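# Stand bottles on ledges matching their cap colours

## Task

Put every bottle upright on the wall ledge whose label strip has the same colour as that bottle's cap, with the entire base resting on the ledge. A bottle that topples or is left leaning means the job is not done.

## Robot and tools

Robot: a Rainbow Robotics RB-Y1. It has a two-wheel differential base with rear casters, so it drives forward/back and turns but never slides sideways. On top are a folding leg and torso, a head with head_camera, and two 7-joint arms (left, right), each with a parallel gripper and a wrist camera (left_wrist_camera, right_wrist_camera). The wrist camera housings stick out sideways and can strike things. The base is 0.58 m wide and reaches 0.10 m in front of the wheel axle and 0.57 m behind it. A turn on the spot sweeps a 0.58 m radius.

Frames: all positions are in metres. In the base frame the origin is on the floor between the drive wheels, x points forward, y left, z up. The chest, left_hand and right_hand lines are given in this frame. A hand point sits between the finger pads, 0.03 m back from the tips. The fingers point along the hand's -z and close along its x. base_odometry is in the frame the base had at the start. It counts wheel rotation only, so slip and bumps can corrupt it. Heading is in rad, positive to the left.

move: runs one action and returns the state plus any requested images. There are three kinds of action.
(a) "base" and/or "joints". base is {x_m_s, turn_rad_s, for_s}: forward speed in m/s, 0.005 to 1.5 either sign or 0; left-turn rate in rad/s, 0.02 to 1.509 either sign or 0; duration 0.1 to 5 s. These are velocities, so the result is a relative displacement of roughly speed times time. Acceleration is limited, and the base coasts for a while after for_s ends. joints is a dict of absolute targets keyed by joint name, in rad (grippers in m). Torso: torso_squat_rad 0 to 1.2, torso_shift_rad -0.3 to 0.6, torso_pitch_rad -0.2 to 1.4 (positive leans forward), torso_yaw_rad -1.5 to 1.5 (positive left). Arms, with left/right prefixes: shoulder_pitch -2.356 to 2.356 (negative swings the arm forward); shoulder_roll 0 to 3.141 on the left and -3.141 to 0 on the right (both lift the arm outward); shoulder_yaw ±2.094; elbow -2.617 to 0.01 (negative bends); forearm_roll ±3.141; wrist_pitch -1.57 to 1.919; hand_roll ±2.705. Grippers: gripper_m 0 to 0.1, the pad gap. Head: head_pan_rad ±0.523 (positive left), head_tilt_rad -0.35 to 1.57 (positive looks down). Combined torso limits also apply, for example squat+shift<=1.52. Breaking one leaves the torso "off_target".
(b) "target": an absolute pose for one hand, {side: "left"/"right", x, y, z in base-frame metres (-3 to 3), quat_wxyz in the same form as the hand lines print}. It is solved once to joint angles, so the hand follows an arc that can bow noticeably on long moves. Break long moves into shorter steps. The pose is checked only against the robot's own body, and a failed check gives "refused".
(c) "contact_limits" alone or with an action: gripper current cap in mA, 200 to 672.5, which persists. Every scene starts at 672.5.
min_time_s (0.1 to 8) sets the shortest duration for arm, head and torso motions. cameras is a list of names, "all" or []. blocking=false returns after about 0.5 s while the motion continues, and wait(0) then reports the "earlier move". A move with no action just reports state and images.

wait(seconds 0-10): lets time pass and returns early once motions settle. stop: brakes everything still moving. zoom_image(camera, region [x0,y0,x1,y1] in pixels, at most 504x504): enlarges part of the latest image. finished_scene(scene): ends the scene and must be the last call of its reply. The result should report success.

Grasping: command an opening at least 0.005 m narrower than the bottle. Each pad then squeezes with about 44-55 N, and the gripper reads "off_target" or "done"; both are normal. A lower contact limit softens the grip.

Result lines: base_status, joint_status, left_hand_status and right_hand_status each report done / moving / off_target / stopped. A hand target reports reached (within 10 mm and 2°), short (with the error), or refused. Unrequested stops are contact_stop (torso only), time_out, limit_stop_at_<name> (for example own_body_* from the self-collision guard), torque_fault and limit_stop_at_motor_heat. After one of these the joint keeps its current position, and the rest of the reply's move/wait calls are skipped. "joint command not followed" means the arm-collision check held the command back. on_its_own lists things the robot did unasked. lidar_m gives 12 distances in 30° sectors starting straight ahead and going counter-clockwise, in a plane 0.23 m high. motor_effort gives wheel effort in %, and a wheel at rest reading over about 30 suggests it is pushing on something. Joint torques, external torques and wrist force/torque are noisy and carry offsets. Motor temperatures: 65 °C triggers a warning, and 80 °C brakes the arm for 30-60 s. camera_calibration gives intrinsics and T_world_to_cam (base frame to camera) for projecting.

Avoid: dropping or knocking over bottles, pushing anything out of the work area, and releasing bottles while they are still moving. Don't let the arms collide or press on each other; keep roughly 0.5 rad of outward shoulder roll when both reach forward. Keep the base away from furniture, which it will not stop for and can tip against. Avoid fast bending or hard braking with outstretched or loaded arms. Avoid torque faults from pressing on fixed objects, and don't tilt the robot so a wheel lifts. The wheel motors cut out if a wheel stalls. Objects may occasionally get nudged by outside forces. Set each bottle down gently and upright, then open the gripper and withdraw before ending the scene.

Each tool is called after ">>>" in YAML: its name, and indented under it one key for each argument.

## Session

>>> move:
  joints: {"head_pan_rad": 0.0, "head_tilt_rad": 0.15}
  cameras: ["head_camera"]

Scene clock: 0.80 s.
Joint torques (N m): left_arm=[-2.48 1.14 -0.19 -1.42 -0.11 -0.66 0.33] | right_arm=[-1.38 -1.27 0.46 0.28 -0.06 -0.24 -0.06]
External joint torques (N m): left_arm=[-0.22 0.71 -0.22 -0.02 -0.11 -0.05 0.35] | right_arm=[0.11 0.26 0.52 0.29 -0.09 0.08 -0.07]
Motor temperatures (°C): left_arm=[33 38 32 38 34 42 39] | right_arm=[33 35 34 34 35 33 43]
Wrist force (N): left_arm=[-0.6 1.2 -5.1] | right_arm=[2.1 -1.9 -5.5]
Wrist torque (N m): left_arm=[-0.22 0.02 -0.02] | right_arm=[0.22 -0.01 -0.19]
Wrist force, peak (N): left_arm=[-0.7 1.2 -5.2] | right_arm=[2.9 -1.5 -6.1]
move: done
base_odometry: x=+0.000 y=+0.000 heading=+0.000
lidar_m: 2.14 2.15 3.00 2.97 2.80 2.06 1.67 1.75 2.46 2.87 2.88 2.90
base_status: not commanded
joint_positions: torso_squat_rad=+0.350 torso_shift_rad=+0.000 torso_pitch_rad=+0.000 torso_yaw_rad=+0.000 left_shoulder_pitch_rad=+0.030 left_shoulder_roll_rad=+0.006 left_shoulder_yaw_rad=+0.025 left_elbow_rad=-0.263 left_forearm_roll_rad=-0.030 left_wrist_pitch_rad=-0.019 left_hand_roll_rad=+0.030 left_gripper_m=+0.100 right_shoulder_pitch_rad=-0.002 right_shoulder_roll_rad=-0.038 right_shoulder_yaw_rad=+0.026 right_elbow_rad=-0.118 right_forearm_roll_rad=-0.036 right_wrist_pitch_rad=-0.015 right_hand_roll_rad=+0.033 right_gripper_m=+0.100 head_pan_rad=+0.000 head_tilt_rad=+0.150
joint_status: all done
wheel_motors_off: 0
motor_effort: left_wheel=+1(2) right_wheel=-1(2)
chest: x=-0.2280 y=-0.0002 z=+1.2475 quat_wxyz=(+1.000, +0.000, +0.000, +0.000)
left_hand: x=-0.1174 y=+0.2290 z=+0.5716 quat_wxyz=(+0.992, +0.006, -0.127, +0.017)
right_hand: x=-0.1661 y=-0.2472 z=+0.5655 quat_wxyz=(+0.998, -0.018, -0.067, +0.013)
head_camera: T_world_to_cam=[[-0.03226, -0.99932, 0.01776, -0.02795], [-0.11326, -0.014, -0.99347, 1.47327], [0.99304, -0.03406, -0.11273, 0.31078]] pos_world=[-0.14267, 0.00327, 1.49917]

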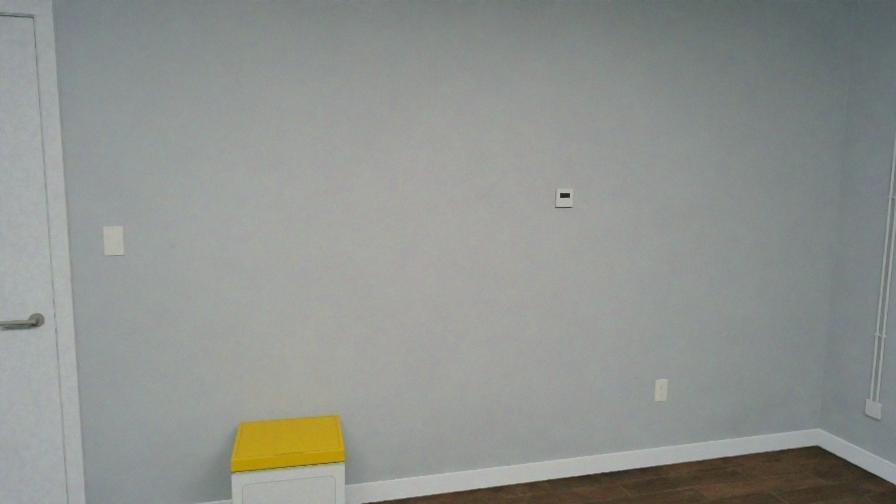

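>>> move:
  joints: {"head_pan_rad": -0.52}
  cameras: ["head_camera"]

>>> move:
  joints: {"head_pan_rad": 0.52}
  cameras: ["head_camera"]

Scene clock: 2.07 s.
Joint torques (N m): left_arm=[-2.48 1.21 -0.81 -1.49 -0.07 -0.68 0.31] | right_arm=[-1.21 -1.29 0.89 0.47 0.05 -0.26 -0.11]
External joint torques (N m): left_arm=[-0.22 0.78 -0.84 -0.09 -0.08 -0.07 0.32] | right_arm=[0.28 0.23 0.95 0.48 0.02 0.06 -0.11]
Wrist force (N): left_arm=[-0.4 1.3 -5.1] | right_arm=[1.8 -1.9 -5.5]
Wrist torque (N m): left_arm=[-0.25 0.07 -0.03] | right_arm=[0.18 -0.06 -0.20]
Wrist force, peak (N): left_arm=[-0.6 1.2 -5.4] | right_arm=[2.7 -1.1 -6.0]
move: done
base_odometry: x=+0.000 y=+0.000 heading=+0.000
lidar_m: 2.14 2.15 3.00 2.97 2.80 2.07 1.68 1.74 2.46 2.87 2.88 2.89
base_status: not commanded
joint_positions: torso_squat_rad=+0.350 torso_shift_rad=+0.000 torso_pitch_rad=+0.000 torso_yaw_rad=+0.000 left_shoulder_pitch_rad=+0.030 left_shoulder_roll_rad=+0.006 left_shoulder_yaw_rad=+0.025 left_elbow_rad=-0.263 left_forearm_roll_rad=-0.030 left_wrist_pitch_rad=-0.019 left_hand_roll_rad=+0.030 left_gripper_m=+0.100 right_shoulder_pitch_rad=-0.002 right_shoulder_roll_rad=-0.038 right_shoulder_yaw_rad=+0.026 right_elbow_rad=-0.118 right_forearm_roll_rad=-0.036 right_wrist_pitch_rad=-0.015 right_hand_roll_rad=+0.033 right_gripper_m=+0.100 head_pan_rad=-0.520 head_tilt_rad=+0.150
joint_status: all done
wheel_motors_off: 0
motor_effort: left_wheel=+2(2) right_wheel=-1(2)
chest: x=-0.2280 y=-0.0002 z=+1.2475 quat_wxyz=(+1.000, +0.000, +0.000, +0.000)
left_hand: x=-0.1174 y=+0.2290 z=+0.5716 quat_wxyz=(+0.992, +0.006, -0.127, +0.017)
right_hand: x=-0.1661 y=-0.2472 z=+0.5655 quat_wxyz=(+0.998, -0.018, -0.067, +0.013)
head_camera: T_world_to_cam=[[-0.52453, -0.85121, 0.01784, -0.12938], [-0.10562, 0.04427, -0.99342, 1.47472], [0.84482, -0.52296, -0.11312, 0.28065]] pos_world=[-0.14919, -0.02864, 1.49908]

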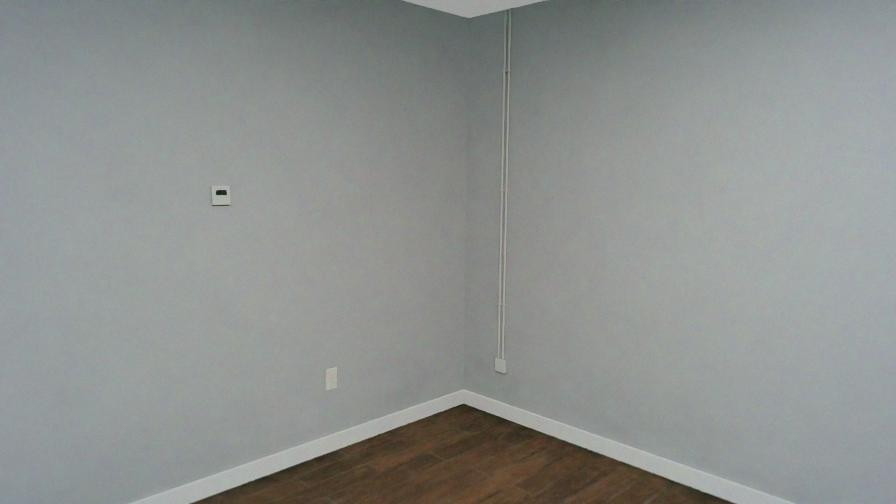

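Scene clock: 3.43 s.
Joint torques (N m): left_arm=[-2.35 1.12 -0.62 -1.42 -0.02 -0.69 0.34] | right_arm=[-1.25 -1.78 0.7 0.57 0.06 -0.42 0.08]
External joint torques (N m): left_arm=[-0.08 0.69 -0.65 -0.02 -0.03 -0.08 0.35] | right_arm=[0.24 -0.26 0.77 0.58 0.04 -0.1 0.07]
Wrist force (N): left_arm=[-0.5 1.3 -4.8] | right_arm=[2.1 -1.2 -4.7]
Wrist torque (N m): left_arm=[-0.25 0.02 -0.05] | right_arm=[0.11 0.01 -0.19]
Wrist force, peak (N): left_arm=[-0.7 1.2 -5.3] | right_arm=[3.0 -1.7 -5.8]
move: done
base_odometry: x=+0.000 y=+0.000 heading=+0.000
lidar_m: 2.14 2.15 2.99 2.97 2.80 2.06 1.67 1.75 2.46 2.87 2.87 2.90
base_status: not commanded
joint_positions: torso_squat_rad=+0.350 torso_shift_rad=+0.000 torso_pitch_rad=+0.000 torso_yaw_rad=+0.000 left_shoulder_pitch_rad=+0.030 left_shoulder_roll_rad=+0.006 left_shoulder_yaw_rad=+0.025 left_elbow_rad=-0.263 left_forearm_roll_rad=-0.030 left_wrist_pitch_rad=-0.019 left_hand_roll_rad=+0.030 left_gripper_m=+0.100 right_shoulder_pitch_rad=-0.002 right_shoulder_roll_rad=-0.038 right_shoulder_yaw_rad=+0.026 right_elbow_rad=-0.118 right_forearm_roll_rad=-0.036 right_wrist_pitch_rad=-0.015 right_hand_roll_rad=+0.033 right_gripper_m=+0.100 head_pan_rad=+0.520 head_tilt_rad=+0.150
joint_status: all done
wheel_motors_off: 0
motor_effort: left_wheel=+1(2) right_wheel=-2(2)
chest: x=-0.2280 y=-0.0002 z=+1.2475 quat_wxyz=(+1.000, +0.000, +0.000, +0.000)
left_hand: x=-0.1174 y=+0.2290 z=+0.5716 quat_wxyz=(+0.992, +0.006, -0.127, +0.017)
right_hand: x=-0.1661 y=-0.2472 z=+0.5655 quat_wxyz=(+0.998, -0.018, -0.067, +0.013)
head_camera: T_world_to_cam=[[0.46852, -0.88328, 0.01782, 0.0752], [-0.09104, -0.06834, -0.9935, 1.47786], [0.87875, 0.46385, -0.11243, 0.28695]] pos_world=[-0.15285, 0.03431, 1.49917]

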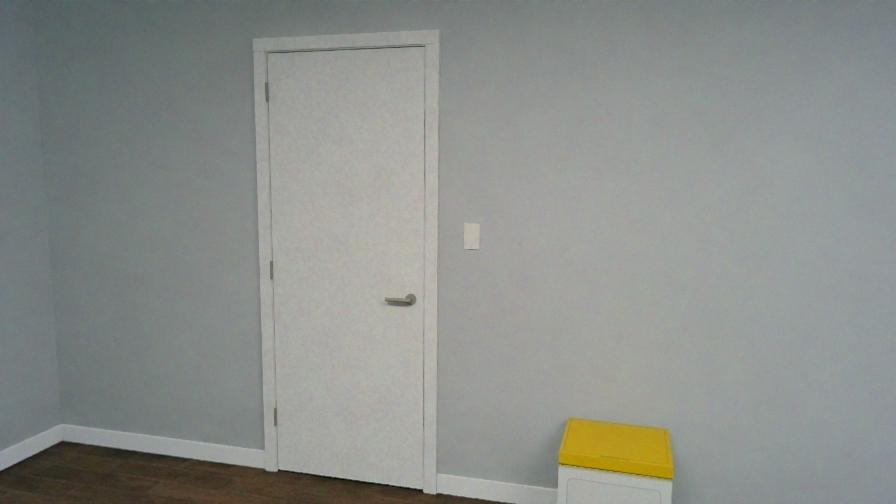

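>>> move:
  base: {"turn_rad_s": 1.2, "for_s": 1.95}
  joints: {"head_pan_rad": 0.0, "head_tilt_rad": 0.15}
  cameras: ["head_camera"]

Scene clock: 8.50 s.
Joint torques (N m): left_arm=[-2.46 1.11 -0.75 -1.4 -0.15 -0.77 0.38] | right_arm=[-1.22 -1.34 0.21 0.26 -0.24 -0.26 0.16]
External joint torques (N m): left_arm=[-0.2 0.68 -0.78 0 -0.15 -0.15 0.39] | right_arm=[0.28 0.19 0.27 0.27 -0.27 0.06 0.15]
Wrist force (N): left_arm=[-0.8 0.9 -5.1] | right_arm=[2.4 -1.8 -4.9]
Wrist torque (N m): left_arm=[-0.20 0.02 -0.03] | right_arm=[0.19 0.07 -0.20]
Wrist force, peak (N): left_arm=[-0.8 1.3 -5.4] | right_arm=[2.5 -1.4 -6.3]
move: done
base_odometry: x=+0.000 y=+0.000 heading=+1.933
lidar_m: 2.97 2.13 1.79 1.74 2.23 2.91 2.87 3.11 2.59 2.15 2.74 3.00
base_status: done (sent for 1.97 of 1.97 s)
joint_positions: torso_squat_rad=+0.350 torso_shift_rad=+0.000 torso_pitch_rad=+0.000 torso_yaw_rad=+0.000 left_shoulder_pitch_rad=+0.030 left_shoulder_roll_rad=+0.006 left_shoulder_yaw_rad=+0.025 left_elbow_rad=-0.263 left_forearm_roll_rad=-0.030 left_wrist_pitch_rad=-0.019 left_hand_roll_rad=+0.030 left_gripper_m=+0.100 right_shoulder_pitch_rad=-0.002 right_shoulder_roll_rad=-0.038 right_shoulder_yaw_rad=+0.026 right_elbow_rad=-0.118 right_forearm_roll_rad=-0.036 right_wrist_pitch_rad=-0.015 right_hand_roll_rad=+0.033 right_gripper_m=+0.100 head_pan_rad=+0.000 head_tilt_rad=+0.150
joint_status: all done
wheel_motors_off: 0
motor_effort: left_wheel=+0(27) right_wheel=+5(25)
chest: x=-0.2280 y=-0.0002 z=+1.2475 quat_wxyz=(+1.000, +0.000, +0.000, +0.000)
left_hand: x=-0.1174 y=+0.2290 z=+0.5717 quat_wxyz=(+0.992, +0.006, -0.127, +0.017)
right_hand: x=-0.1661 y=-0.2472 z=+0.5655 quat_wxyz=(+0.998, -0.018, -0.067, +0.013)
head_camera: T_world_to_cam=[[-0.03226, -0.99932, 0.01775, -0.02795], [-0.11326, -0.01399, -0.99347, 1.47327], [0.99304, -0.03406, -0.11273, 0.31078]] pos_world=[-0.14267, 0.00327, 1.49917]

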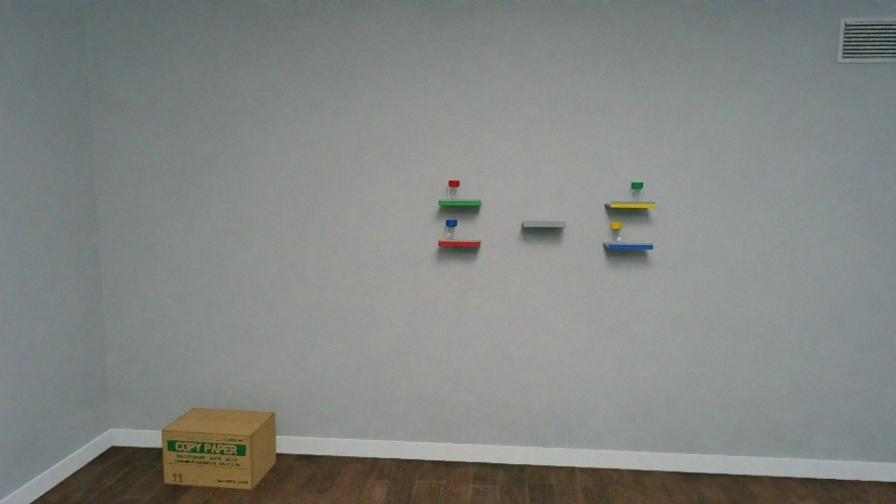

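>>> move:
  base: {"turn_rad_s": -1.0, "for_s": 0.68}
  joints: {"torso_squat_rad": 0.1, "head_pan_rad": 0.13, "head_tilt_rad": 0.15, "left_shoulder_pitch_rad": -0.21, "left_shoulder_roll_rad": 1.762, "left_shoulder_yaw_rad": -0.678, "left_elbow_rad": -2.49, "left_forearm_roll_rad": -0.37, "left_wrist_pitch_rad": 0.952, "left_hand_roll_rad": 0.419, "right_shoulder_pitch_rad": 0.676, "right_shoulder_roll_rad": -1.725, "right_shoulder_yaw_rad": -1.027, "right_elbow_rad": -2.38, "right_forearm_roll_rad": -0.768, "right_wrist_pitch_rad": 0.797, "right_hand_roll_rad": 0.331}
  min_time_s: 2.5

>>> move:
  base: {"x_m_s": 0.7, "for_s": 2.738}
  cameras: ["head_camera"]

Scene clock: 15.90 s.
Joint torques (N m): left_arm=[-9.89 14.31 7.08 -1.74 -1.25 0.61 0.33] | right_arm=[-6.36 -9.67 -9.45 3.65 1.28 -0.54 -0.01]
External joint torques (N m): left_arm=[-0.88 1.5 -1.99 -0.49 0.19 -0.19 0.32] | right_arm=[1.25 -0.91 0.13 -0.04 -0.07 0.11 -0.01]
Wrist force (N): left_arm=[0.7 -5.0 -0.2] | right_arm=[3.4 4.8 0.0]
Wrist torque (N m): left_arm=[0.18 0.10 -0.10] | right_arm=[-0.20 0.07 -0.29]
Wrist force, peak (N): left_arm=[-1.4 -0.5 -5.6] | right_arm=[2.6 -1.5 -6.6]
move: done
base_odometry: x=+0.000 y=+0.000 heading=+1.712
lidar_m: 2.97 2.80 1.80 1.67 1.74 2.68 2.86 2.92 2.74 2.14 2.59 3.18
base_status: done (sent for 0.67 of 0.67 s)
joint_positions: torso_squat_rad=+0.100 torso_shift_rad=+0.000 torso_pitch_rad=+0.000 torso_yaw_rad=+0.000 left_shoulder_pitch_rad=-0.210 left_shoulder_roll_rad=+1.762 left_shoulder_yaw_rad=-0.678 left_elbow_rad=-2.490 left_forearm_roll_rad=-0.370 left_wrist_pitch_rad=+0.952 left_hand_roll_rad=+0.419 left_gripper_m=+0.100 right_shoulder_pitch_rad=+0.676 right_shoulder_roll_rad=-1.725 right_shoulder_yaw_rad=-1.027 right_elbow_rad=-2.380 right_forearm_roll_rad=-0.768 right_wrist_pitch_rad=+0.797 right_hand_roll_rad=+0.331 right_gripper_m=+0.100 head_pan_rad=+0.130 head_tilt_rad=+0.150
joint_status: all done
wheel_motors_off: 0
motor_effort: left_wheel=+0(20) right_wheel=-5(22)
chest: x=-0.2280 y=-0.0002 z=+1.2864 quat_wxyz=(+1.000, +0.000, +0.000, +0.000)
left_hand: x=+0.1901 y=+0.3219 z=+1.2494 quat_wxyz=(+0.542, +0.455, -0.454, -0.542)
right_hand: x=+0.1996 y=-0.3394 z=+1.4342 quat_wxyz=(+0.541, -0.456, -0.457, +0.539)
pictures: none

Scene clock: 20.60 s.
Joint torques (N m): left_arm=[-9.26 14.19 7.97 -1.55 -1.43 0.79 0.34] | right_arm=[-6.59 -9.34 -8.94 3.39 1.03 -0.5 0.04]
External joint torques (N m): left_arm=[-0.25 1.38 -1.1 -0.3 0.01 -0.01 0.33] | right_arm=[1.02 -0.58 0.64 -0.3 -0.32 0.15 0.05]
Wrist force (N): left_arm=[0.9 -5.0 -0.1] | right_arm=[2.9 4.2 -0.9]
Wrist torque (N m): left_arm=[0.20 0.12 -0.09] | right_arm=[-0.14 0.00 -0.29]
Wrist force, peak (N): left_arm=[1.0 -5.5 0.2] | right_arm=[4.1 4.6 -0.6]
move: done
base_odometry: x=-0.270 y=+1.894 heading=+1.712
lidar_m: 1.07 1.09 1.40 1.92 1.92 2.59 4.76 3.77 2.53 2.35 1.72 1.15
base_status: done (sent for 2.73 of 2.73 s)
joint_positions: torso_squat_rad=+0.100 torso_shift_rad=+0.000 torso_pitch_rad=+0.000 torso_yaw_rad=+0.000 left_shoulder_pitch_rad=-0.210 left_shoulder_roll_rad=+1.762 left_shoulder_yaw_rad=-0.678 left_elbow_rad=-2.490 left_forearm_roll_rad=-0.370 left_wrist_pitch_rad=+0.952 left_hand_roll_rad=+0.419 left_gripper_m=+0.100 right_shoulder_pitch_rad=+0.676 right_shoulder_roll_rad=-1.725 right_shoulder_yaw_rad=-1.027 right_elbow_rad=-2.380 right_forearm_roll_rad=-0.768 right_wrist_pitch_rad=+0.797 right_hand_roll_rad=+0.331 right_gripper_m=+0.100 head_pan_rad=+0.130 head_tilt_rad=+0.150
joint_status: not commanded
wheel_motors_off: 0
motor_effort: left_wheel=+5(41) right_wheel=-9(26)
chest: x=-0.2280 y=-0.0002 z=+1.2864 quat_wxyz=(+1.000, +0.000, +0.000, +0.000)
left_hand: x=+0.1900 y=+0.3219 z=+1.2495 quat_wxyz=(+0.542, +0.455, -0.454, -0.542)
right_hand: x=+0.1995 y=-0.3395 z=+1.4342 quat_wxyz=(+0.541, -0.456, -0.457, +0.539)
head_camera: T_world_to_cam=[[0.09747, -0.99508, 0.0178, -0.00193], [-0.11048, -0.02859, -0.99347, 1.51248], [0.98909, 0.09486, -0.11272, 0.31439]] pos_world=[-0.14368, 0.0115, 1.53807]

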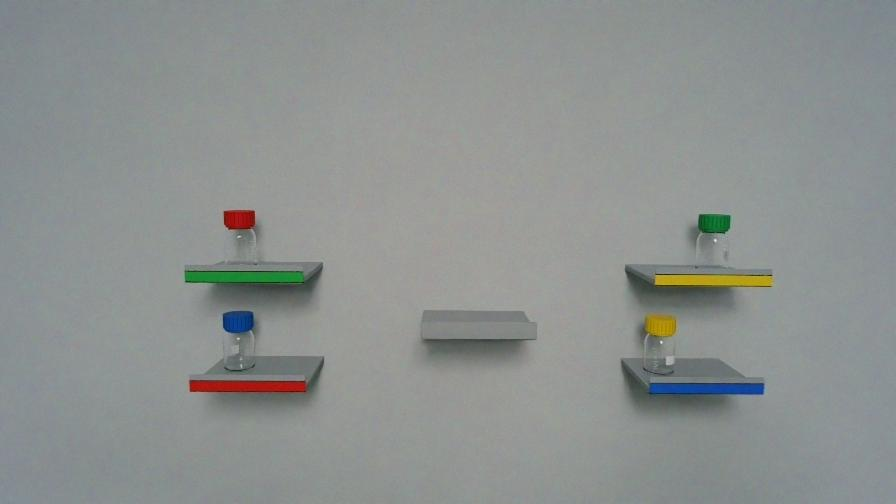

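>>> zoom_image:
  camera: "head_camera"
  region: [176, 200, 336, 400]

>>> zoom_image:
  camera: "head_camera"
  region: [614, 200, 774, 400]

Scaled by 2.520 from the camera's image (finer frame: 1280x720).

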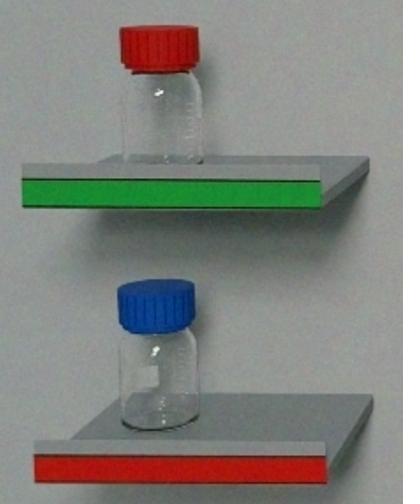

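Scaled by 2.520 from the camera's image (finer frame: 1280x720).

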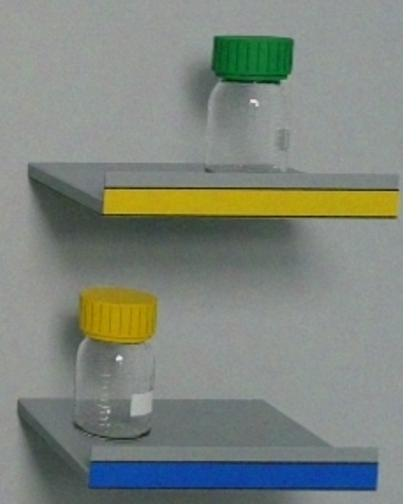

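>>> move:
  base: {"turn_rad_s": 0.15, "for_s": 0.35}

>>> move:
  base: {"x_m_s": 0.35, "for_s": 1.754}

>>> move:
  base: {"turn_rad_s": 0.15, "for_s": 0.457}
  joints: {"head_pan_rad": 0.42, "head_tilt_rad": 0.28}
  cameras: ["head_camera", "left_wrist_camera", "right_wrist_camera"]

Scene clock: 24.03 s.
Joint torques (N m): left_arm=[-9.58 13.99 7.61 -1.47 -1.33 0.68 0.37] | right_arm=[-6.76 -9.74 -9.27 3.29 1.14 -0.53 0.07]
External joint torques (N m): left_arm=[-0.58 1.18 -1.46 -0.22 0.11 -0.12 0.36] | right_arm=[0.85 -0.99 0.32 -0.39 -0.22 0.12 0.08]
Wrist force (N): left_arm=[0.7 -4.9 -0.3] | right_arm=[3.2 4.0 -0.8]
Wrist torque (N m): left_arm=[0.17 0.09 -0.10] | right_arm=[-0.13 0.10 -0.31]
Wrist force, peak (N): left_arm=[0.8 -5.5 0.0] | right_arm=[3.3 5.6 -0.9]
move: done
base_odometry: x=-0.270 y=+1.895 heading=+1.767
lidar_m: 1.07 1.11 1.46 1.92 1.93 2.59 4.76 3.53 2.47 2.35 1.62 1.13
base_status: done (sent for 0.37 of 0.37 s)
joint_positions: torso_squat_rad=+0.100 torso_shift_rad=+0.000 torso_pitch_rad=+0.000 torso_yaw_rad=+0.000 left_shoulder_pitch_rad=-0.210 left_shoulder_roll_rad=+1.762 left_shoulder_yaw_rad=-0.678 left_elbow_rad=-2.490 left_forearm_roll_rad=-0.370 left_wrist_pitch_rad=+0.952 left_hand_roll_rad=+0.419 left_gripper_m=+0.100 right_shoulder_pitch_rad=+0.676 right_shoulder_roll_rad=-1.725 right_shoulder_yaw_rad=-1.027 right_elbow_rad=-2.380 right_forearm_roll_rad=-0.768 right_wrist_pitch_rad=+0.797 right_hand_roll_rad=+0.331 right_gripper_m=+0.100 head_pan_rad=+0.130 head_tilt_rad=+0.150
joint_status: not commanded
wheel_motors_off: 0
motor_effort: left_wheel=-6(27) right_wheel=+0(20)
chest: x=-0.2280 y=-0.0002 z=+1.2864 quat_wxyz=(+1.000, +0.000, +0.000, +0.000)
left_hand: x=+0.1900 y=+0.3218 z=+1.2495 quat_wxyz=(+0.542, +0.455, -0.454, -0.542)
right_hand: x=+0.1995 y=-0.3395 z=+1.4342 quat_wxyz=(+0.541, -0.456, -0.457, +0.539)
pictures: none

Scene clock: 27.27 s.
Joint torques (N m): left_arm=[-9.21 14.36 7.62 -1.53 -1.43 0.81 0.43] | right_arm=[-6.44 -10.09 -9.3 3.39 1.16 -0.38 -0.02]
External joint torques (N m): left_arm=[-0.2 1.55 -1.45 -0.29 0.01 0.01 0.41] | right_arm=[1.17 -1.33 0.29 -0.3 -0.19 0.27 -0.01]
Wrist force (N): left_arm=[0.9 -5.2 -0.3] | right_arm=[3.4 4.4 0.1]
Wrist torque (N m): left_arm=[0.22 0.13 -0.10] | right_arm=[-0.18 0.06 -0.30]
Wrist force, peak (N): left_arm=[0.9 -5.4 -0.3] | right_arm=[3.5 5.1 -1.1]
move: done
base_odometry: x=-0.390 y=+2.501 heading=+1.767
lidar_m: 0.46 0.48 0.64 1.32 2.12 2.62 5.38 3.01 2.45 2.22 0.70 0.49
base_status: done (sent for 1.77 of 1.77 s)
joint_positions: torso_squat_rad=+0.100 torso_shift_rad=+0.000 torso_pitch_rad=+0.000 torso_yaw_rad=+0.000 left_shoulder_pitch_rad=-0.210 left_shoulder_roll_rad=+1.762 left_shoulder_yaw_rad=-0.678 left_elbow_rad=-2.490 left_forearm_roll_rad=-0.370 left_wrist_pitch_rad=+0.952 left_hand_roll_rad=+0.419 left_gripper_m=+0.100 right_shoulder_pitch_rad=+0.676 right_shoulder_roll_rad=-1.725 right_shoulder_yaw_rad=-1.027 right_elbow_rad=-2.380 right_forearm_roll_rad=-0.768 right_wrist_pitch_rad=+0.797 right_hand_roll_rad=+0.331 right_gripper_m=+0.100 head_pan_rad=+0.130 head_tilt_rad=+0.150
joint_status: not commanded
wheel_motors_off: 0
motor_effort: left_wheel=+0(30) right_wheel=-2(24)
chest: x=-0.2280 y=-0.0002 z=+1.2864 quat_wxyz=(+1.000, +0.000, +0.000, +0.000)
left_hand: x=+0.1900 y=+0.3218 z=+1.2495 quat_wxyz=(+0.542, +0.455, -0.454, -0.542)
right_hand: x=+0.1995 y=-0.3395 z=+1.4342 quat_wxyz=(+0.541, -0.456, -0.457, +0.539)
pictures: none

Scene clock: 28.37 s.
Joint torques (N m): left_arm=[-9.33 14.11 7.67 -1.51 -1.38 0.78 0.36] | right_arm=[-6.48 -9.97 -8.79 3.39 1.35 -0.61 0.06]
External joint torques (N m): left_arm=[-0.33 1.3 -1.4 -0.26 0.06 -0.02 0.35] | right_arm=[1.13 -1.21 0.8 -0.3 0 0.04 0.06]
Wrist force (N): left_arm=[0.8 -5.1 -0.3] | right_arm=[2.2 4.7 0.0]
Wrist torque (N m): left_arm=[0.19 0.10 -0.10] | right_arm=[-0.23 -0.11 -0.28]
Wrist force, peak (N): left_arm=[0.6 -5.5 -0.1] | right_arm=[3.6 4.8 0.1]
move: done
base_odometry: x=-0.390 y=+2.501 heading=+1.836
lidar_m: 0.46 0.49 0.68 1.32 2.11 3.06 5.38 3.01 2.42 1.70 0.65 0.48
base_status: done (sent for 0.47 of 0.47 s)
joint_positions: torso_squat_rad=+0.100 torso_shift_rad=+0.000 torso_pitch_rad=+0.000 torso_yaw_rad=+0.000 left_shoulder_pitch_rad=-0.210 left_shoulder_roll_rad=+1.762 left_shoulder_yaw_rad=-0.678 left_elbow_rad=-2.490 left_forearm_roll_rad=-0.370 left_wrist_pitch_rad=+0.952 left_hand_roll_rad=+0.419 left_gripper_m=+0.100 right_shoulder_pitch_rad=+0.676 right_shoulder_roll_rad=-1.725 right_shoulder_yaw_rad=-1.027 right_elbow_rad=-2.380 right_forearm_roll_rad=-0.768 right_wrist_pitch_rad=+0.797 right_hand_roll_rad=+0.331 right_gripper_m=+0.100 head_pan_rad=+0.420 head_tilt_rad=+0.280
joint_status: all done
wheel_motors_off: 0
motor_effort: left_wheel=-7(32) right_wheel=+0(26)
chest: x=-0.2280 y=-0.0003 z=+1.2864 quat_wxyz=(+1.000, +0.000, +0.000, +0.000)
left_hand: x=+0.1900 y=+0.3218 z=+1.2495 quat_wxyz=(+0.542, +0.455, -0.454, -0.542)
right_hand: x=+0.1995 y=-0.3395 z=+1.4342 quat_wxyz=(+0.541, -0.456, -0.457, +0.539)
head_camera: T_world_to_cam=[[0.3804, -0.92456, 0.02179, 0.0504], [-0.21412, -0.11097, -0.97048, 1.45698], [0.89969, 0.36451, -0.24018, 0.48554]] pos_world=[-0.14405, 0.0313, 1.52949]
left_wrist_camera: T_world_to_cam=[[-0.03559, -0.99937, 0.00078, 0.32634], [-0.61308, 0.02121, -0.78974, 1.12368], [0.78922, -0.02858, -0.61344, 0.69994]] pos_world=[0.14811, 0.3223, 1.31653]
right_wrist_camera: T_world_to_cam=[[-0.00931, -0.99865, 0.0512, -0.4154], [-0.63403, -0.0337, -0.77257, 1.2501], [0.77325, -0.03965, -0.63286, 0.81207]] pos_world=[0.1608, -0.34052, 1.50099]

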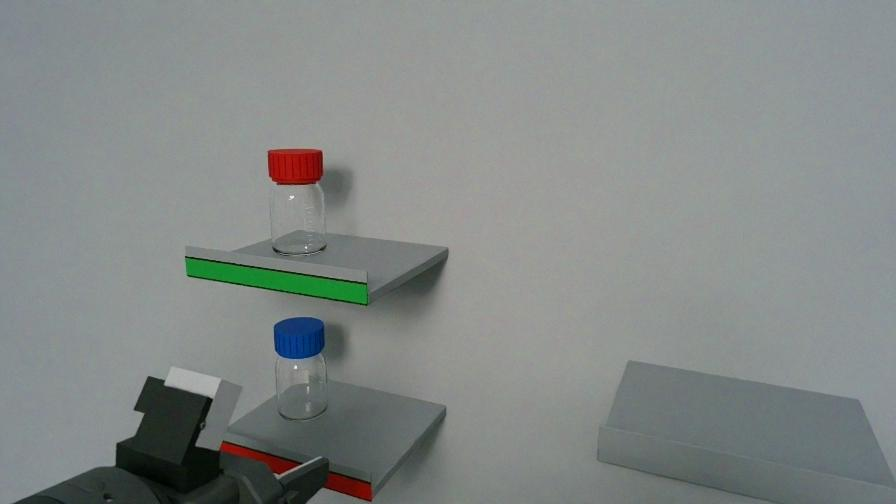

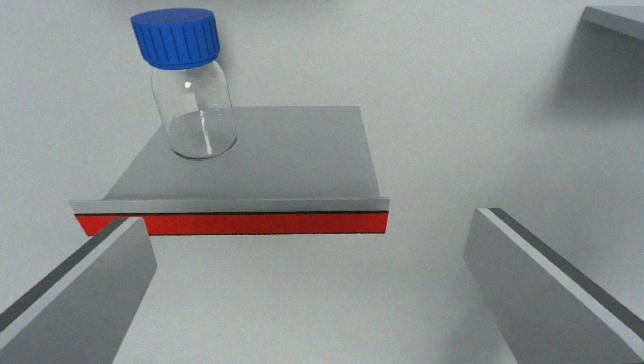

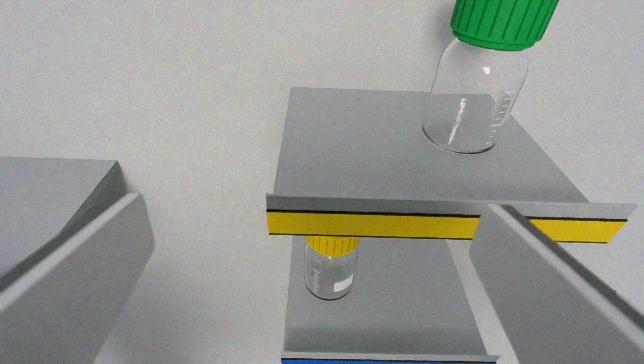

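>>> move:
  target: {"side": "left", "x": 0.265, "y": 0.413, "z": 1.232, "quat_wxyz": [0.5417, 0.4545, -0.4545, -0.5417]}
  min_time_s: 0.8

>>> move:
  target: {"side": "left", "x": 0.305, "y": 0.417, "z": 1.226, "quat_wxyz": [0.5417, 0.4545, -0.4545, -0.5417]}
  min_time_s: 0.5

>>> move:
  target: {"side": "left", "x": 0.342, "y": 0.417, "z": 1.222, "quat_wxyz": [0.5417, 0.4545, -0.4545, -0.5417]}
  min_time_s: 0.5
  cameras: ["left_wrist_camera"]

Scene clock: 32.77 s.
Joint torques (N m): left_arm=[-12.31 16.39 11.88 0.24 -0.84 1.29 0.3] | right_arm=[-6.5 -9.24 -9.02 3.39 1.09 -0.63 0.21]
External joint torques (N m): left_arm=[-0.65 0.09 0.5 0.18 -0.04 0.23 0.28] | right_arm=[1.11 -0.48 0.57 -0.29 -0.26 0.02 0.22]
Wrist force (N): left_arm=[0.8 -5.2 -0.4] | right_arm=[3.3 4.7 -0.3]
Wrist torque (N m): left_arm=[0.21 0.09 -0.10] | right_arm=[-0.18 0.06 -0.31]
Wrist force, peak (N): left_arm=[0.0 -6.0 -0.2] | right_arm=[3.8 4.8 -0.3]
move: done
base_odometry: x=-0.390 y=+2.501 heading=+1.836
lidar_m: 0.46 0.48 0.67 1.33 2.11 3.07 5.38 3.00 2.41 1.69 0.65 0.48
base_status: not commanded
joint_positions: torso_squat_rad=+0.100 torso_shift_rad=+0.000 torso_pitch_rad=+0.000 torso_yaw_rad=+0.000 left_shoulder_pitch_rad=-0.256 left_shoulder_roll_rad=+1.661 left_shoulder_yaw_rad=-0.667 left_elbow_rad=-1.991 left_forearm_roll_rad=-0.505 left_wrist_pitch_rad=+0.525 left_hand_roll_rad=+0.566 left_gripper_m=+0.100 right_shoulder_pitch_rad=+0.676 right_shoulder_roll_rad=-1.725 right_shoulder_yaw_rad=-1.027 right_elbow_rad=-2.380 right_forearm_roll_rad=-0.768 right_wrist_pitch_rad=+0.797 right_hand_roll_rad=+0.331 right_gripper_m=+0.100 head_pan_rad=+0.420 head_tilt_rad=+0.280
joint_status: all done
wheel_motors_off: 0
motor_effort: left_wheel=-8(9) right_wheel=+1(2)
chest: x=-0.2280 y=-0.0002 z=+1.2864 quat_wxyz=(+1.000, +0.000, +0.000, +0.000)
left_hand: x=+0.2648 y=+0.4131 z=+1.2320 quat_wxyz=(+0.542, +0.455, -0.454, -0.542)
left_hand_status: reached (checked arc that bows 12 mm and turns the hand up to 3 deg, planned for 0.8 s): 0 mm and 0.1 deg off.
right_hand: x=+0.1995 y=-0.3395 z=+1.4342 quat_wxyz=(+0.541, -0.456, -0.457, +0.539)
pictures: none

Scene clock: 33.77 s.
Joint torques (N m): left_arm=[-14.09 17.59 10.38 0.14 -0.86 0.86 0.51] | right_arm=[-6.77 -9.91 -8.98 3.43 1.27 -0.44 0.34]
External joint torques (N m): left_arm=[-0.37 1.13 -1.67 0.63 -0.16 0.12 0.5] | right_arm=[0.84 -1.16 0.61 -0.26 -0.08 0.21 0.35]
Wrist force (N): left_arm=[0.9 -5.1 -0.3] | right_arm=[4.1 4.4 -0.2]
Wrist torque (N m): left_arm=[0.23 0.11 0.02] | right_arm=[-0.16 0.15 -0.30]
Wrist force, peak (N): left_arm=[1.7 -6.3 -1.2] | right_arm=[4.1 4.4 -0.2]
move: done
base_odometry: x=-0.390 y=+2.501 heading=+1.836
lidar_m: 0.46 0.49 0.68 1.32 2.11 3.07 5.37 3.01 2.42 1.70 0.65 0.48
base_status: not commanded
joint_positions: torso_squat_rad=+0.100 torso_shift_rad=+0.000 torso_pitch_rad=+0.000 torso_yaw_rad=+0.000 left_shoulder_pitch_rad=-0.406 left_shoulder_roll_rad=+1.513 left_shoulder_yaw_rad=-0.714 left_elbow_rad=-1.810 left_forearm_roll_rad=-0.394 left_wrist_pitch_rad=+0.429 left_hand_roll_rad=+0.387 left_gripper_m=+0.100 right_shoulder_pitch_rad=+0.676 right_shoulder_roll_rad=-1.725 right_shoulder_yaw_rad=-1.027 right_elbow_rad=-2.380 right_forearm_roll_rad=-0.768 right_wrist_pitch_rad=+0.797 right_hand_roll_rad=+0.331 right_gripper_m=+0.100 head_pan_rad=+0.420 head_tilt_rad=+0.280
joint_status: all done
wheel_motors_off: 0
motor_effort: left_wheel=-10(10) right_wheel=+2(3)
chest: x=-0.2280 y=-0.0002 z=+1.2864 quat_wxyz=(+1.000, +0.000, +0.000, +0.000)
left_hand: x=+0.3050 y=+0.4169 z=+1.2264 quat_wxyz=(+0.541, +0.455, -0.455, -0.542)
left_hand_status: reached (checked arc that bows 7 mm and turns the hand up to 1 deg, planned for 0.5 s): 0 mm and 0.1 deg off.
right_hand: x=+0.1995 y=-0.3395 z=+1.4342 quat_wxyz=(+0.541, -0.456, -0.457, +0.539)
pictures: none

Scene clock: 34.93 s.
Joint torques (N m): left_arm=[-15.72 17.21 10.55 -0.34 -0.83 0.56 0.25] | right_arm=[-6.57 -9.79 -9.12 3.54 1.33 -0.56 0.25]
External joint torques (N m): left_arm=[0.03 1.01 -1.63 0.57 -0.23 0.06 0.24] | right_arm=[1.04 -1.04 0.46 -0.15 -0.03 0.09 0.26]
Wrist force (N): left_arm=[0.9 -5.2 -0.1] | right_arm=[3.7 4.0 -0.2]
Wrist torque (N m): left_arm=[0.22 0.13 0.02] | right_arm=[-0.11 0.12 -0.31]
Wrist force, peak (N): left_arm=[1.6 -5.7 -0.6] | right_arm=[3.6 4.6 -0.5]
move: done
base_odometry: x=-0.390 y=+2.501 heading=+1.836
lidar_m: 0.46 0.49 0.67 1.32 2.11 3.06 5.38 3.01 2.42 1.69 0.65 0.48
base_status: not commanded
joint_positions: torso_squat_rad=+0.100 torso_shift_rad=+0.000 torso_pitch_rad=+0.000 torso_yaw_rad=+0.000 left_shoulder_pitch_rad=-0.539 left_shoulder_roll_rad=+1.392 left_shoulder_yaw_rad=-0.765 left_elbow_rad=-1.639 left_forearm_roll_rad=-0.315 left_wrist_pitch_rad=+0.362 left_hand_roll_rad=+0.260 left_gripper_m=+0.100 right_shoulder_pitch_rad=+0.676 right_shoulder_roll_rad=-1.725 right_shoulder_yaw_rad=-1.027 right_elbow_rad=-2.380 right_forearm_roll_rad=-0.768 right_wrist_pitch_rad=+0.797 right_hand_roll_rad=+0.331 right_gripper_m=+0.100 head_pan_rad=+0.420 head_tilt_rad=+0.280
joint_status: all done
wheel_motors_off: 0
motor_effort: left_wheel=-11(11) right_wheel=+4(4)
chest: x=-0.2280 y=-0.0002 z=+1.2864 quat_wxyz=(+1.000, +0.000, +0.000, +0.000)
left_hand: x=+0.3414 y=+0.4166 z=+1.2229 quat_wxyz=(+0.540, +0.456, -0.457, -0.541)
left_hand_status: reached (checked arc that bows 7 mm and turns the hand up to 1 deg, planned for 0.5 s): 1 mm and 0.4 deg off.
right_hand: x=+0.1995 y=-0.3395 z=+1.4342 quat_wxyz=(+0.541, -0.456, -0.457, +0.539)
left_wrist_camera: T_world_to_cam=[[-0.03818, -0.99927, 0.00178, 0.42611], [-0.60819, 0.02183, -0.79349, 1.19616], [0.79287, -0.03138, -0.60858, 0.5609]] pos_world=[0.29904, 0.41729, 1.28973]

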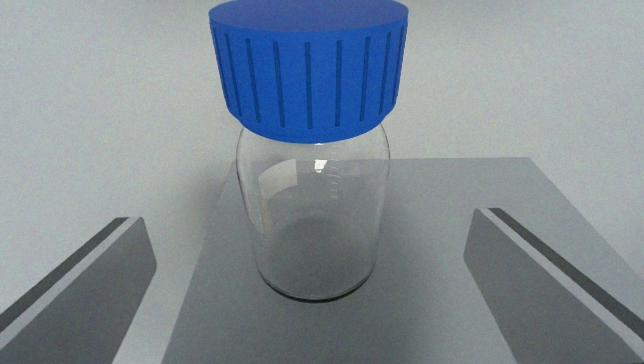

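>>> move:
  target: {"side": "left", "x": 0.371, "y": 0.417, "z": 1.221, "quat_wxyz": [0.5417, 0.4545, -0.4545, -0.5417]}
  min_time_s: 0.45

>>> move:
  target: {"side": "left", "x": 0.398, "y": 0.417, "z": 1.2185, "quat_wxyz": [0.5417, 0.4545, -0.4545, -0.5417]}
  min_time_s: 0.45

>>> move:
  joints: {"left_gripper_m": 0.046}
  cameras: ["left_wrist_camera", "head_camera"]

Scene clock: 36.87 s.
Joint torques (N m): left_arm=[-17.65 16.78 10.65 -0.25 -0.49 0.33 0.2] | right_arm=[-6.55 -9.63 -8.83 3.48 1.31 -0.49 0.03]
External joint torques (N m): left_arm=[-0.2 0.92 -1.35 0.8 0.01 0.01 0.18] | right_arm=[1.06 -0.88 0.76 -0.21 -0.04 0.16 0.04]
Wrist force (N): left_arm=[1.1 -4.9 -0.1] | right_arm=[3.0 3.5 -0.1]
Wrist torque (N m): left_arm=[0.17 0.15 0.03] | right_arm=[-0.07 -0.01 -0.29]
Wrist force, peak (N): left_arm=[1.9 -6.3 0.0] | right_arm=[3.2 5.2 -0.2]
move: done
base_odometry: x=-0.390 y=+2.501 heading=+1.836
lidar_m: 0.46 0.48 0.67 1.32 2.11 3.06 5.37 3.02 2.42 1.69 0.65 0.48
base_status: not commanded
joint_positions: torso_squat_rad=+0.100 torso_shift_rad=+0.000 torso_pitch_rad=+0.000 torso_yaw_rad=+0.000 left_shoulder_pitch_rad=-0.653 left_shoulder_roll_rad=+1.307 left_shoulder_yaw_rad=-0.820 left_elbow_rad=-1.488 left_forearm_roll_rad=-0.248 left_wrist_pitch_rad=+0.306 left_hand_roll_rad=+0.173 left_gripper_m=+0.100 right_shoulder_pitch_rad=+0.676 right_shoulder_roll_rad=-1.725 right_shoulder_yaw_rad=-1.027 right_elbow_rad=-2.380 right_forearm_roll_rad=-0.768 right_wrist_pitch_rad=+0.797 right_hand_roll_rad=+0.331 right_gripper_m=+0.100 head_pan_rad=+0.420 head_tilt_rad=+0.280
joint_status: all done
wheel_motors_off: 0
motor_effort: left_wheel=-11(11) right_wheel=+3(4)
chest: x=-0.2280 y=-0.0002 z=+1.2864 quat_wxyz=(+1.000, +0.000, +0.000, +0.000)
left_hand: x=+0.3707 y=+0.4169 z=+1.2218 quat_wxyz=(+0.541, +0.456, -0.456, -0.541)
left_hand_status: reached (checked arc that bows 6 mm and turns the hand up to 1 deg, planned for 0.5 s): 1 mm and 0.3 deg off.
right_hand: x=+0.1995 y=-0.3395 z=+1.4342 quat_wxyz=(+0.541, -0.456, -0.457, +0.539)
pictures: none

Scene clock: 38.00 s.
Joint torques (N m): left_arm=[-19.44 16.8 9.99 -0.71 -0.41 0.3 0.27] | right_arm=[-6.68 -9.76 -9.41 3.28 1.17 -0.46 0.12]
External joint torques (N m): left_arm=[-0.38 1.35 -1.53 0.47 -0.03 0.09 0.26] | right_arm=[0.93 -1 0.18 -0.41 -0.19 0.19 0.13]
Wrist force (N): left_arm=[0.9 -5.4 0.0] | right_arm=[3.7 4.4 -0.6]
Wrist torque (N m): left_arm=[0.23 0.13 0.01] | right_arm=[-0.15 0.09 -0.29]
Wrist force, peak (N): left_arm=[2.0 -5.9 -0.5] | right_arm=[3.0 5.2 -0.7]
move: done
base_odometry: x=-0.390 y=+2.501 heading=+1.836
lidar_m: 0.46 0.48 0.68 1.32 2.12 3.07 5.38 3.01 2.42 1.70 0.65 0.48
base_status: not commanded
joint_positions: torso_squat_rad=+0.100 torso_shift_rad=+0.000 torso_pitch_rad=+0.000 torso_yaw_rad=+0.000 left_shoulder_pitch_rad=-0.750 left_shoulder_roll_rad=+1.220 left_shoulder_yaw_rad=-0.866 left_elbow_rad=-1.327 left_forearm_roll_rad=-0.209 left_wrist_pitch_rad=+0.244 left_hand_roll_rad=+0.114 left_gripper_m=+0.100 right_shoulder_pitch_rad=+0.676 right_shoulder_roll_rad=-1.725 right_shoulder_yaw_rad=-1.027 right_elbow_rad=-2.380 right_forearm_roll_rad=-0.768 right_wrist_pitch_rad=+0.797 right_hand_roll_rad=+0.331 right_gripper_m=+0.100 head_pan_rad=+0.420 head_tilt_rad=+0.280
joint_status: all done
wheel_motors_off: 0
motor_effort: left_wheel=-12(12) right_wheel=+4(5)
chest: x=-0.2280 y=-0.0002 z=+1.2864 quat_wxyz=(+1.000, +0.000, +0.000, +0.000)
left_hand: x=+0.3977 y=+0.4168 z=+1.2193 quat_wxyz=(+0.541, +0.455, -0.455, -0.541)
left_hand_status: reached (checked arc that bows 7 mm and turns the hand up to 1 deg, planned for 0.5 s): 1 mm and 0.2 deg off.
right_hand: x=+0.1995 y=-0.3395 z=+1.4342 quat_wxyz=(+0.541, -0.456, -0.457, +0.539)
pictures: none

Scene clock: 39.10 s.
Joint torques (N m): left_arm=[-19.69 16.72 10.15 -0.74 -0.42 0.16 0.06] | right_arm=[-6.45 -10.07 -9.26 3.36 1.07 -0.65 0.13]
External joint torques (N m): left_arm=[-0.63 1.27 -1.36 0.44 -0.04 -0.05 0.05] | right_arm=[1.16 -1.31 0.32 -0.33 -0.28 0 0.14]
Wrist force (N): left_arm=[0.6 -4.6 0.0] | right_arm=[3.0 4.0 0.1]
Wrist torque (N m): left_arm=[0.17 0.11 0.02] | right_arm=[-0.12 0.01 -0.30]
Wrist force, peak (N): left_arm=[0.9 -5.6 -0.2] | right_arm=[3.6 5.2 -0.2]
move: off_target
base_odometry: x=-0.390 y=+2.501 heading=+1.836
lidar_m: 0.45 0.48 0.67 1.32 2.12 3.07 5.37 3.01 2.41 1.69 0.64 0.48
base_status: not commanded
joint_positions: torso_squat_rad=+0.100 torso_shift_rad=+0.000 torso_pitch_rad=+0.000 torso_yaw_rad=+0.000 left_shoulder_pitch_rad=-0.750 left_shoulder_roll_rad=+1.220 left_shoulder_yaw_rad=-0.866 left_elbow_rad=-1.327 left_forearm_roll_rad=-0.209 left_wrist_pitch_rad=+0.244 left_hand_roll_rad=+0.114 left_gripper_m=+0.055 right_shoulder_pitch_rad=+0.676 right_shoulder_roll_rad=-1.725 right_shoulder_yaw_rad=-1.027 right_elbow_rad=-2.380 right_forearm_roll_rad=-0.768 right_wrist_pitch_rad=+0.797 right_hand_roll_rad=+0.331 right_gripper_m=+0.100 head_pan_rad=+0.420 head_tilt_rad=+0.280
joint_status: left_gripper_m off_target (ended at +0.055, target +0.046)
wheel_motors_off: 0
motor_effort: left_wheel=-11(11) right_wheel=+4(4)
chest: x=-0.2280 y=-0.0002 z=+1.2864 quat_wxyz=(+1.000, +0.000, +0.000, +0.000)
left_hand: x=+0.3977 y=+0.4168 z=+1.2193 quat_wxyz=(+0.541, +0.455, -0.455, -0.541)
right_hand: x=+0.1995 y=-0.3395 z=+1.4342 quat_wxyz=(+0.541, -0.456, -0.457, +0.539)
pictures: head_camera, left_wrist_camera
head_camera: T_world_to_cam=[[0.3804, -0.92456, 0.02179, 0.05044], [-0.21412, -0.11097, -0.97048, 1.45696], [0.89969, 0.36451, -0.24018, 0.48563]] pos_world=[-0.14415, 0.0313, 1.52949]
left_wrist_camera: T_world_to_cam=[[-0.03594, -0.99935, 0.0012, 0.42837], [-0.61077, 0.02102, -0.79153, 1.22653], [0.791, -0.02918, -0.61113, 0.51693]] pos_world=[0.35563, 0.4174, 1.28623]

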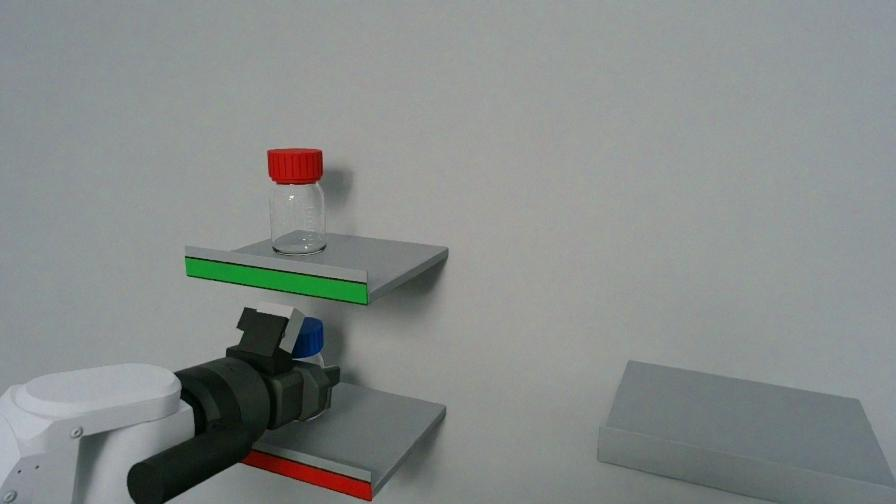

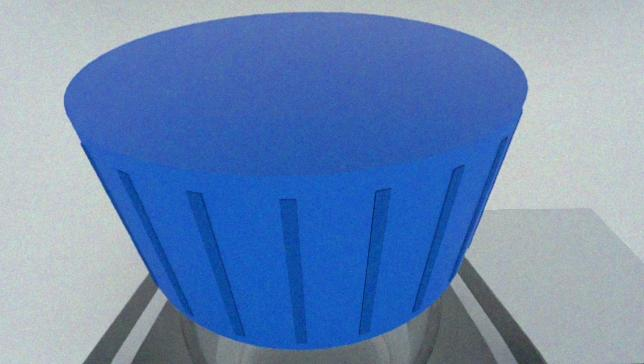

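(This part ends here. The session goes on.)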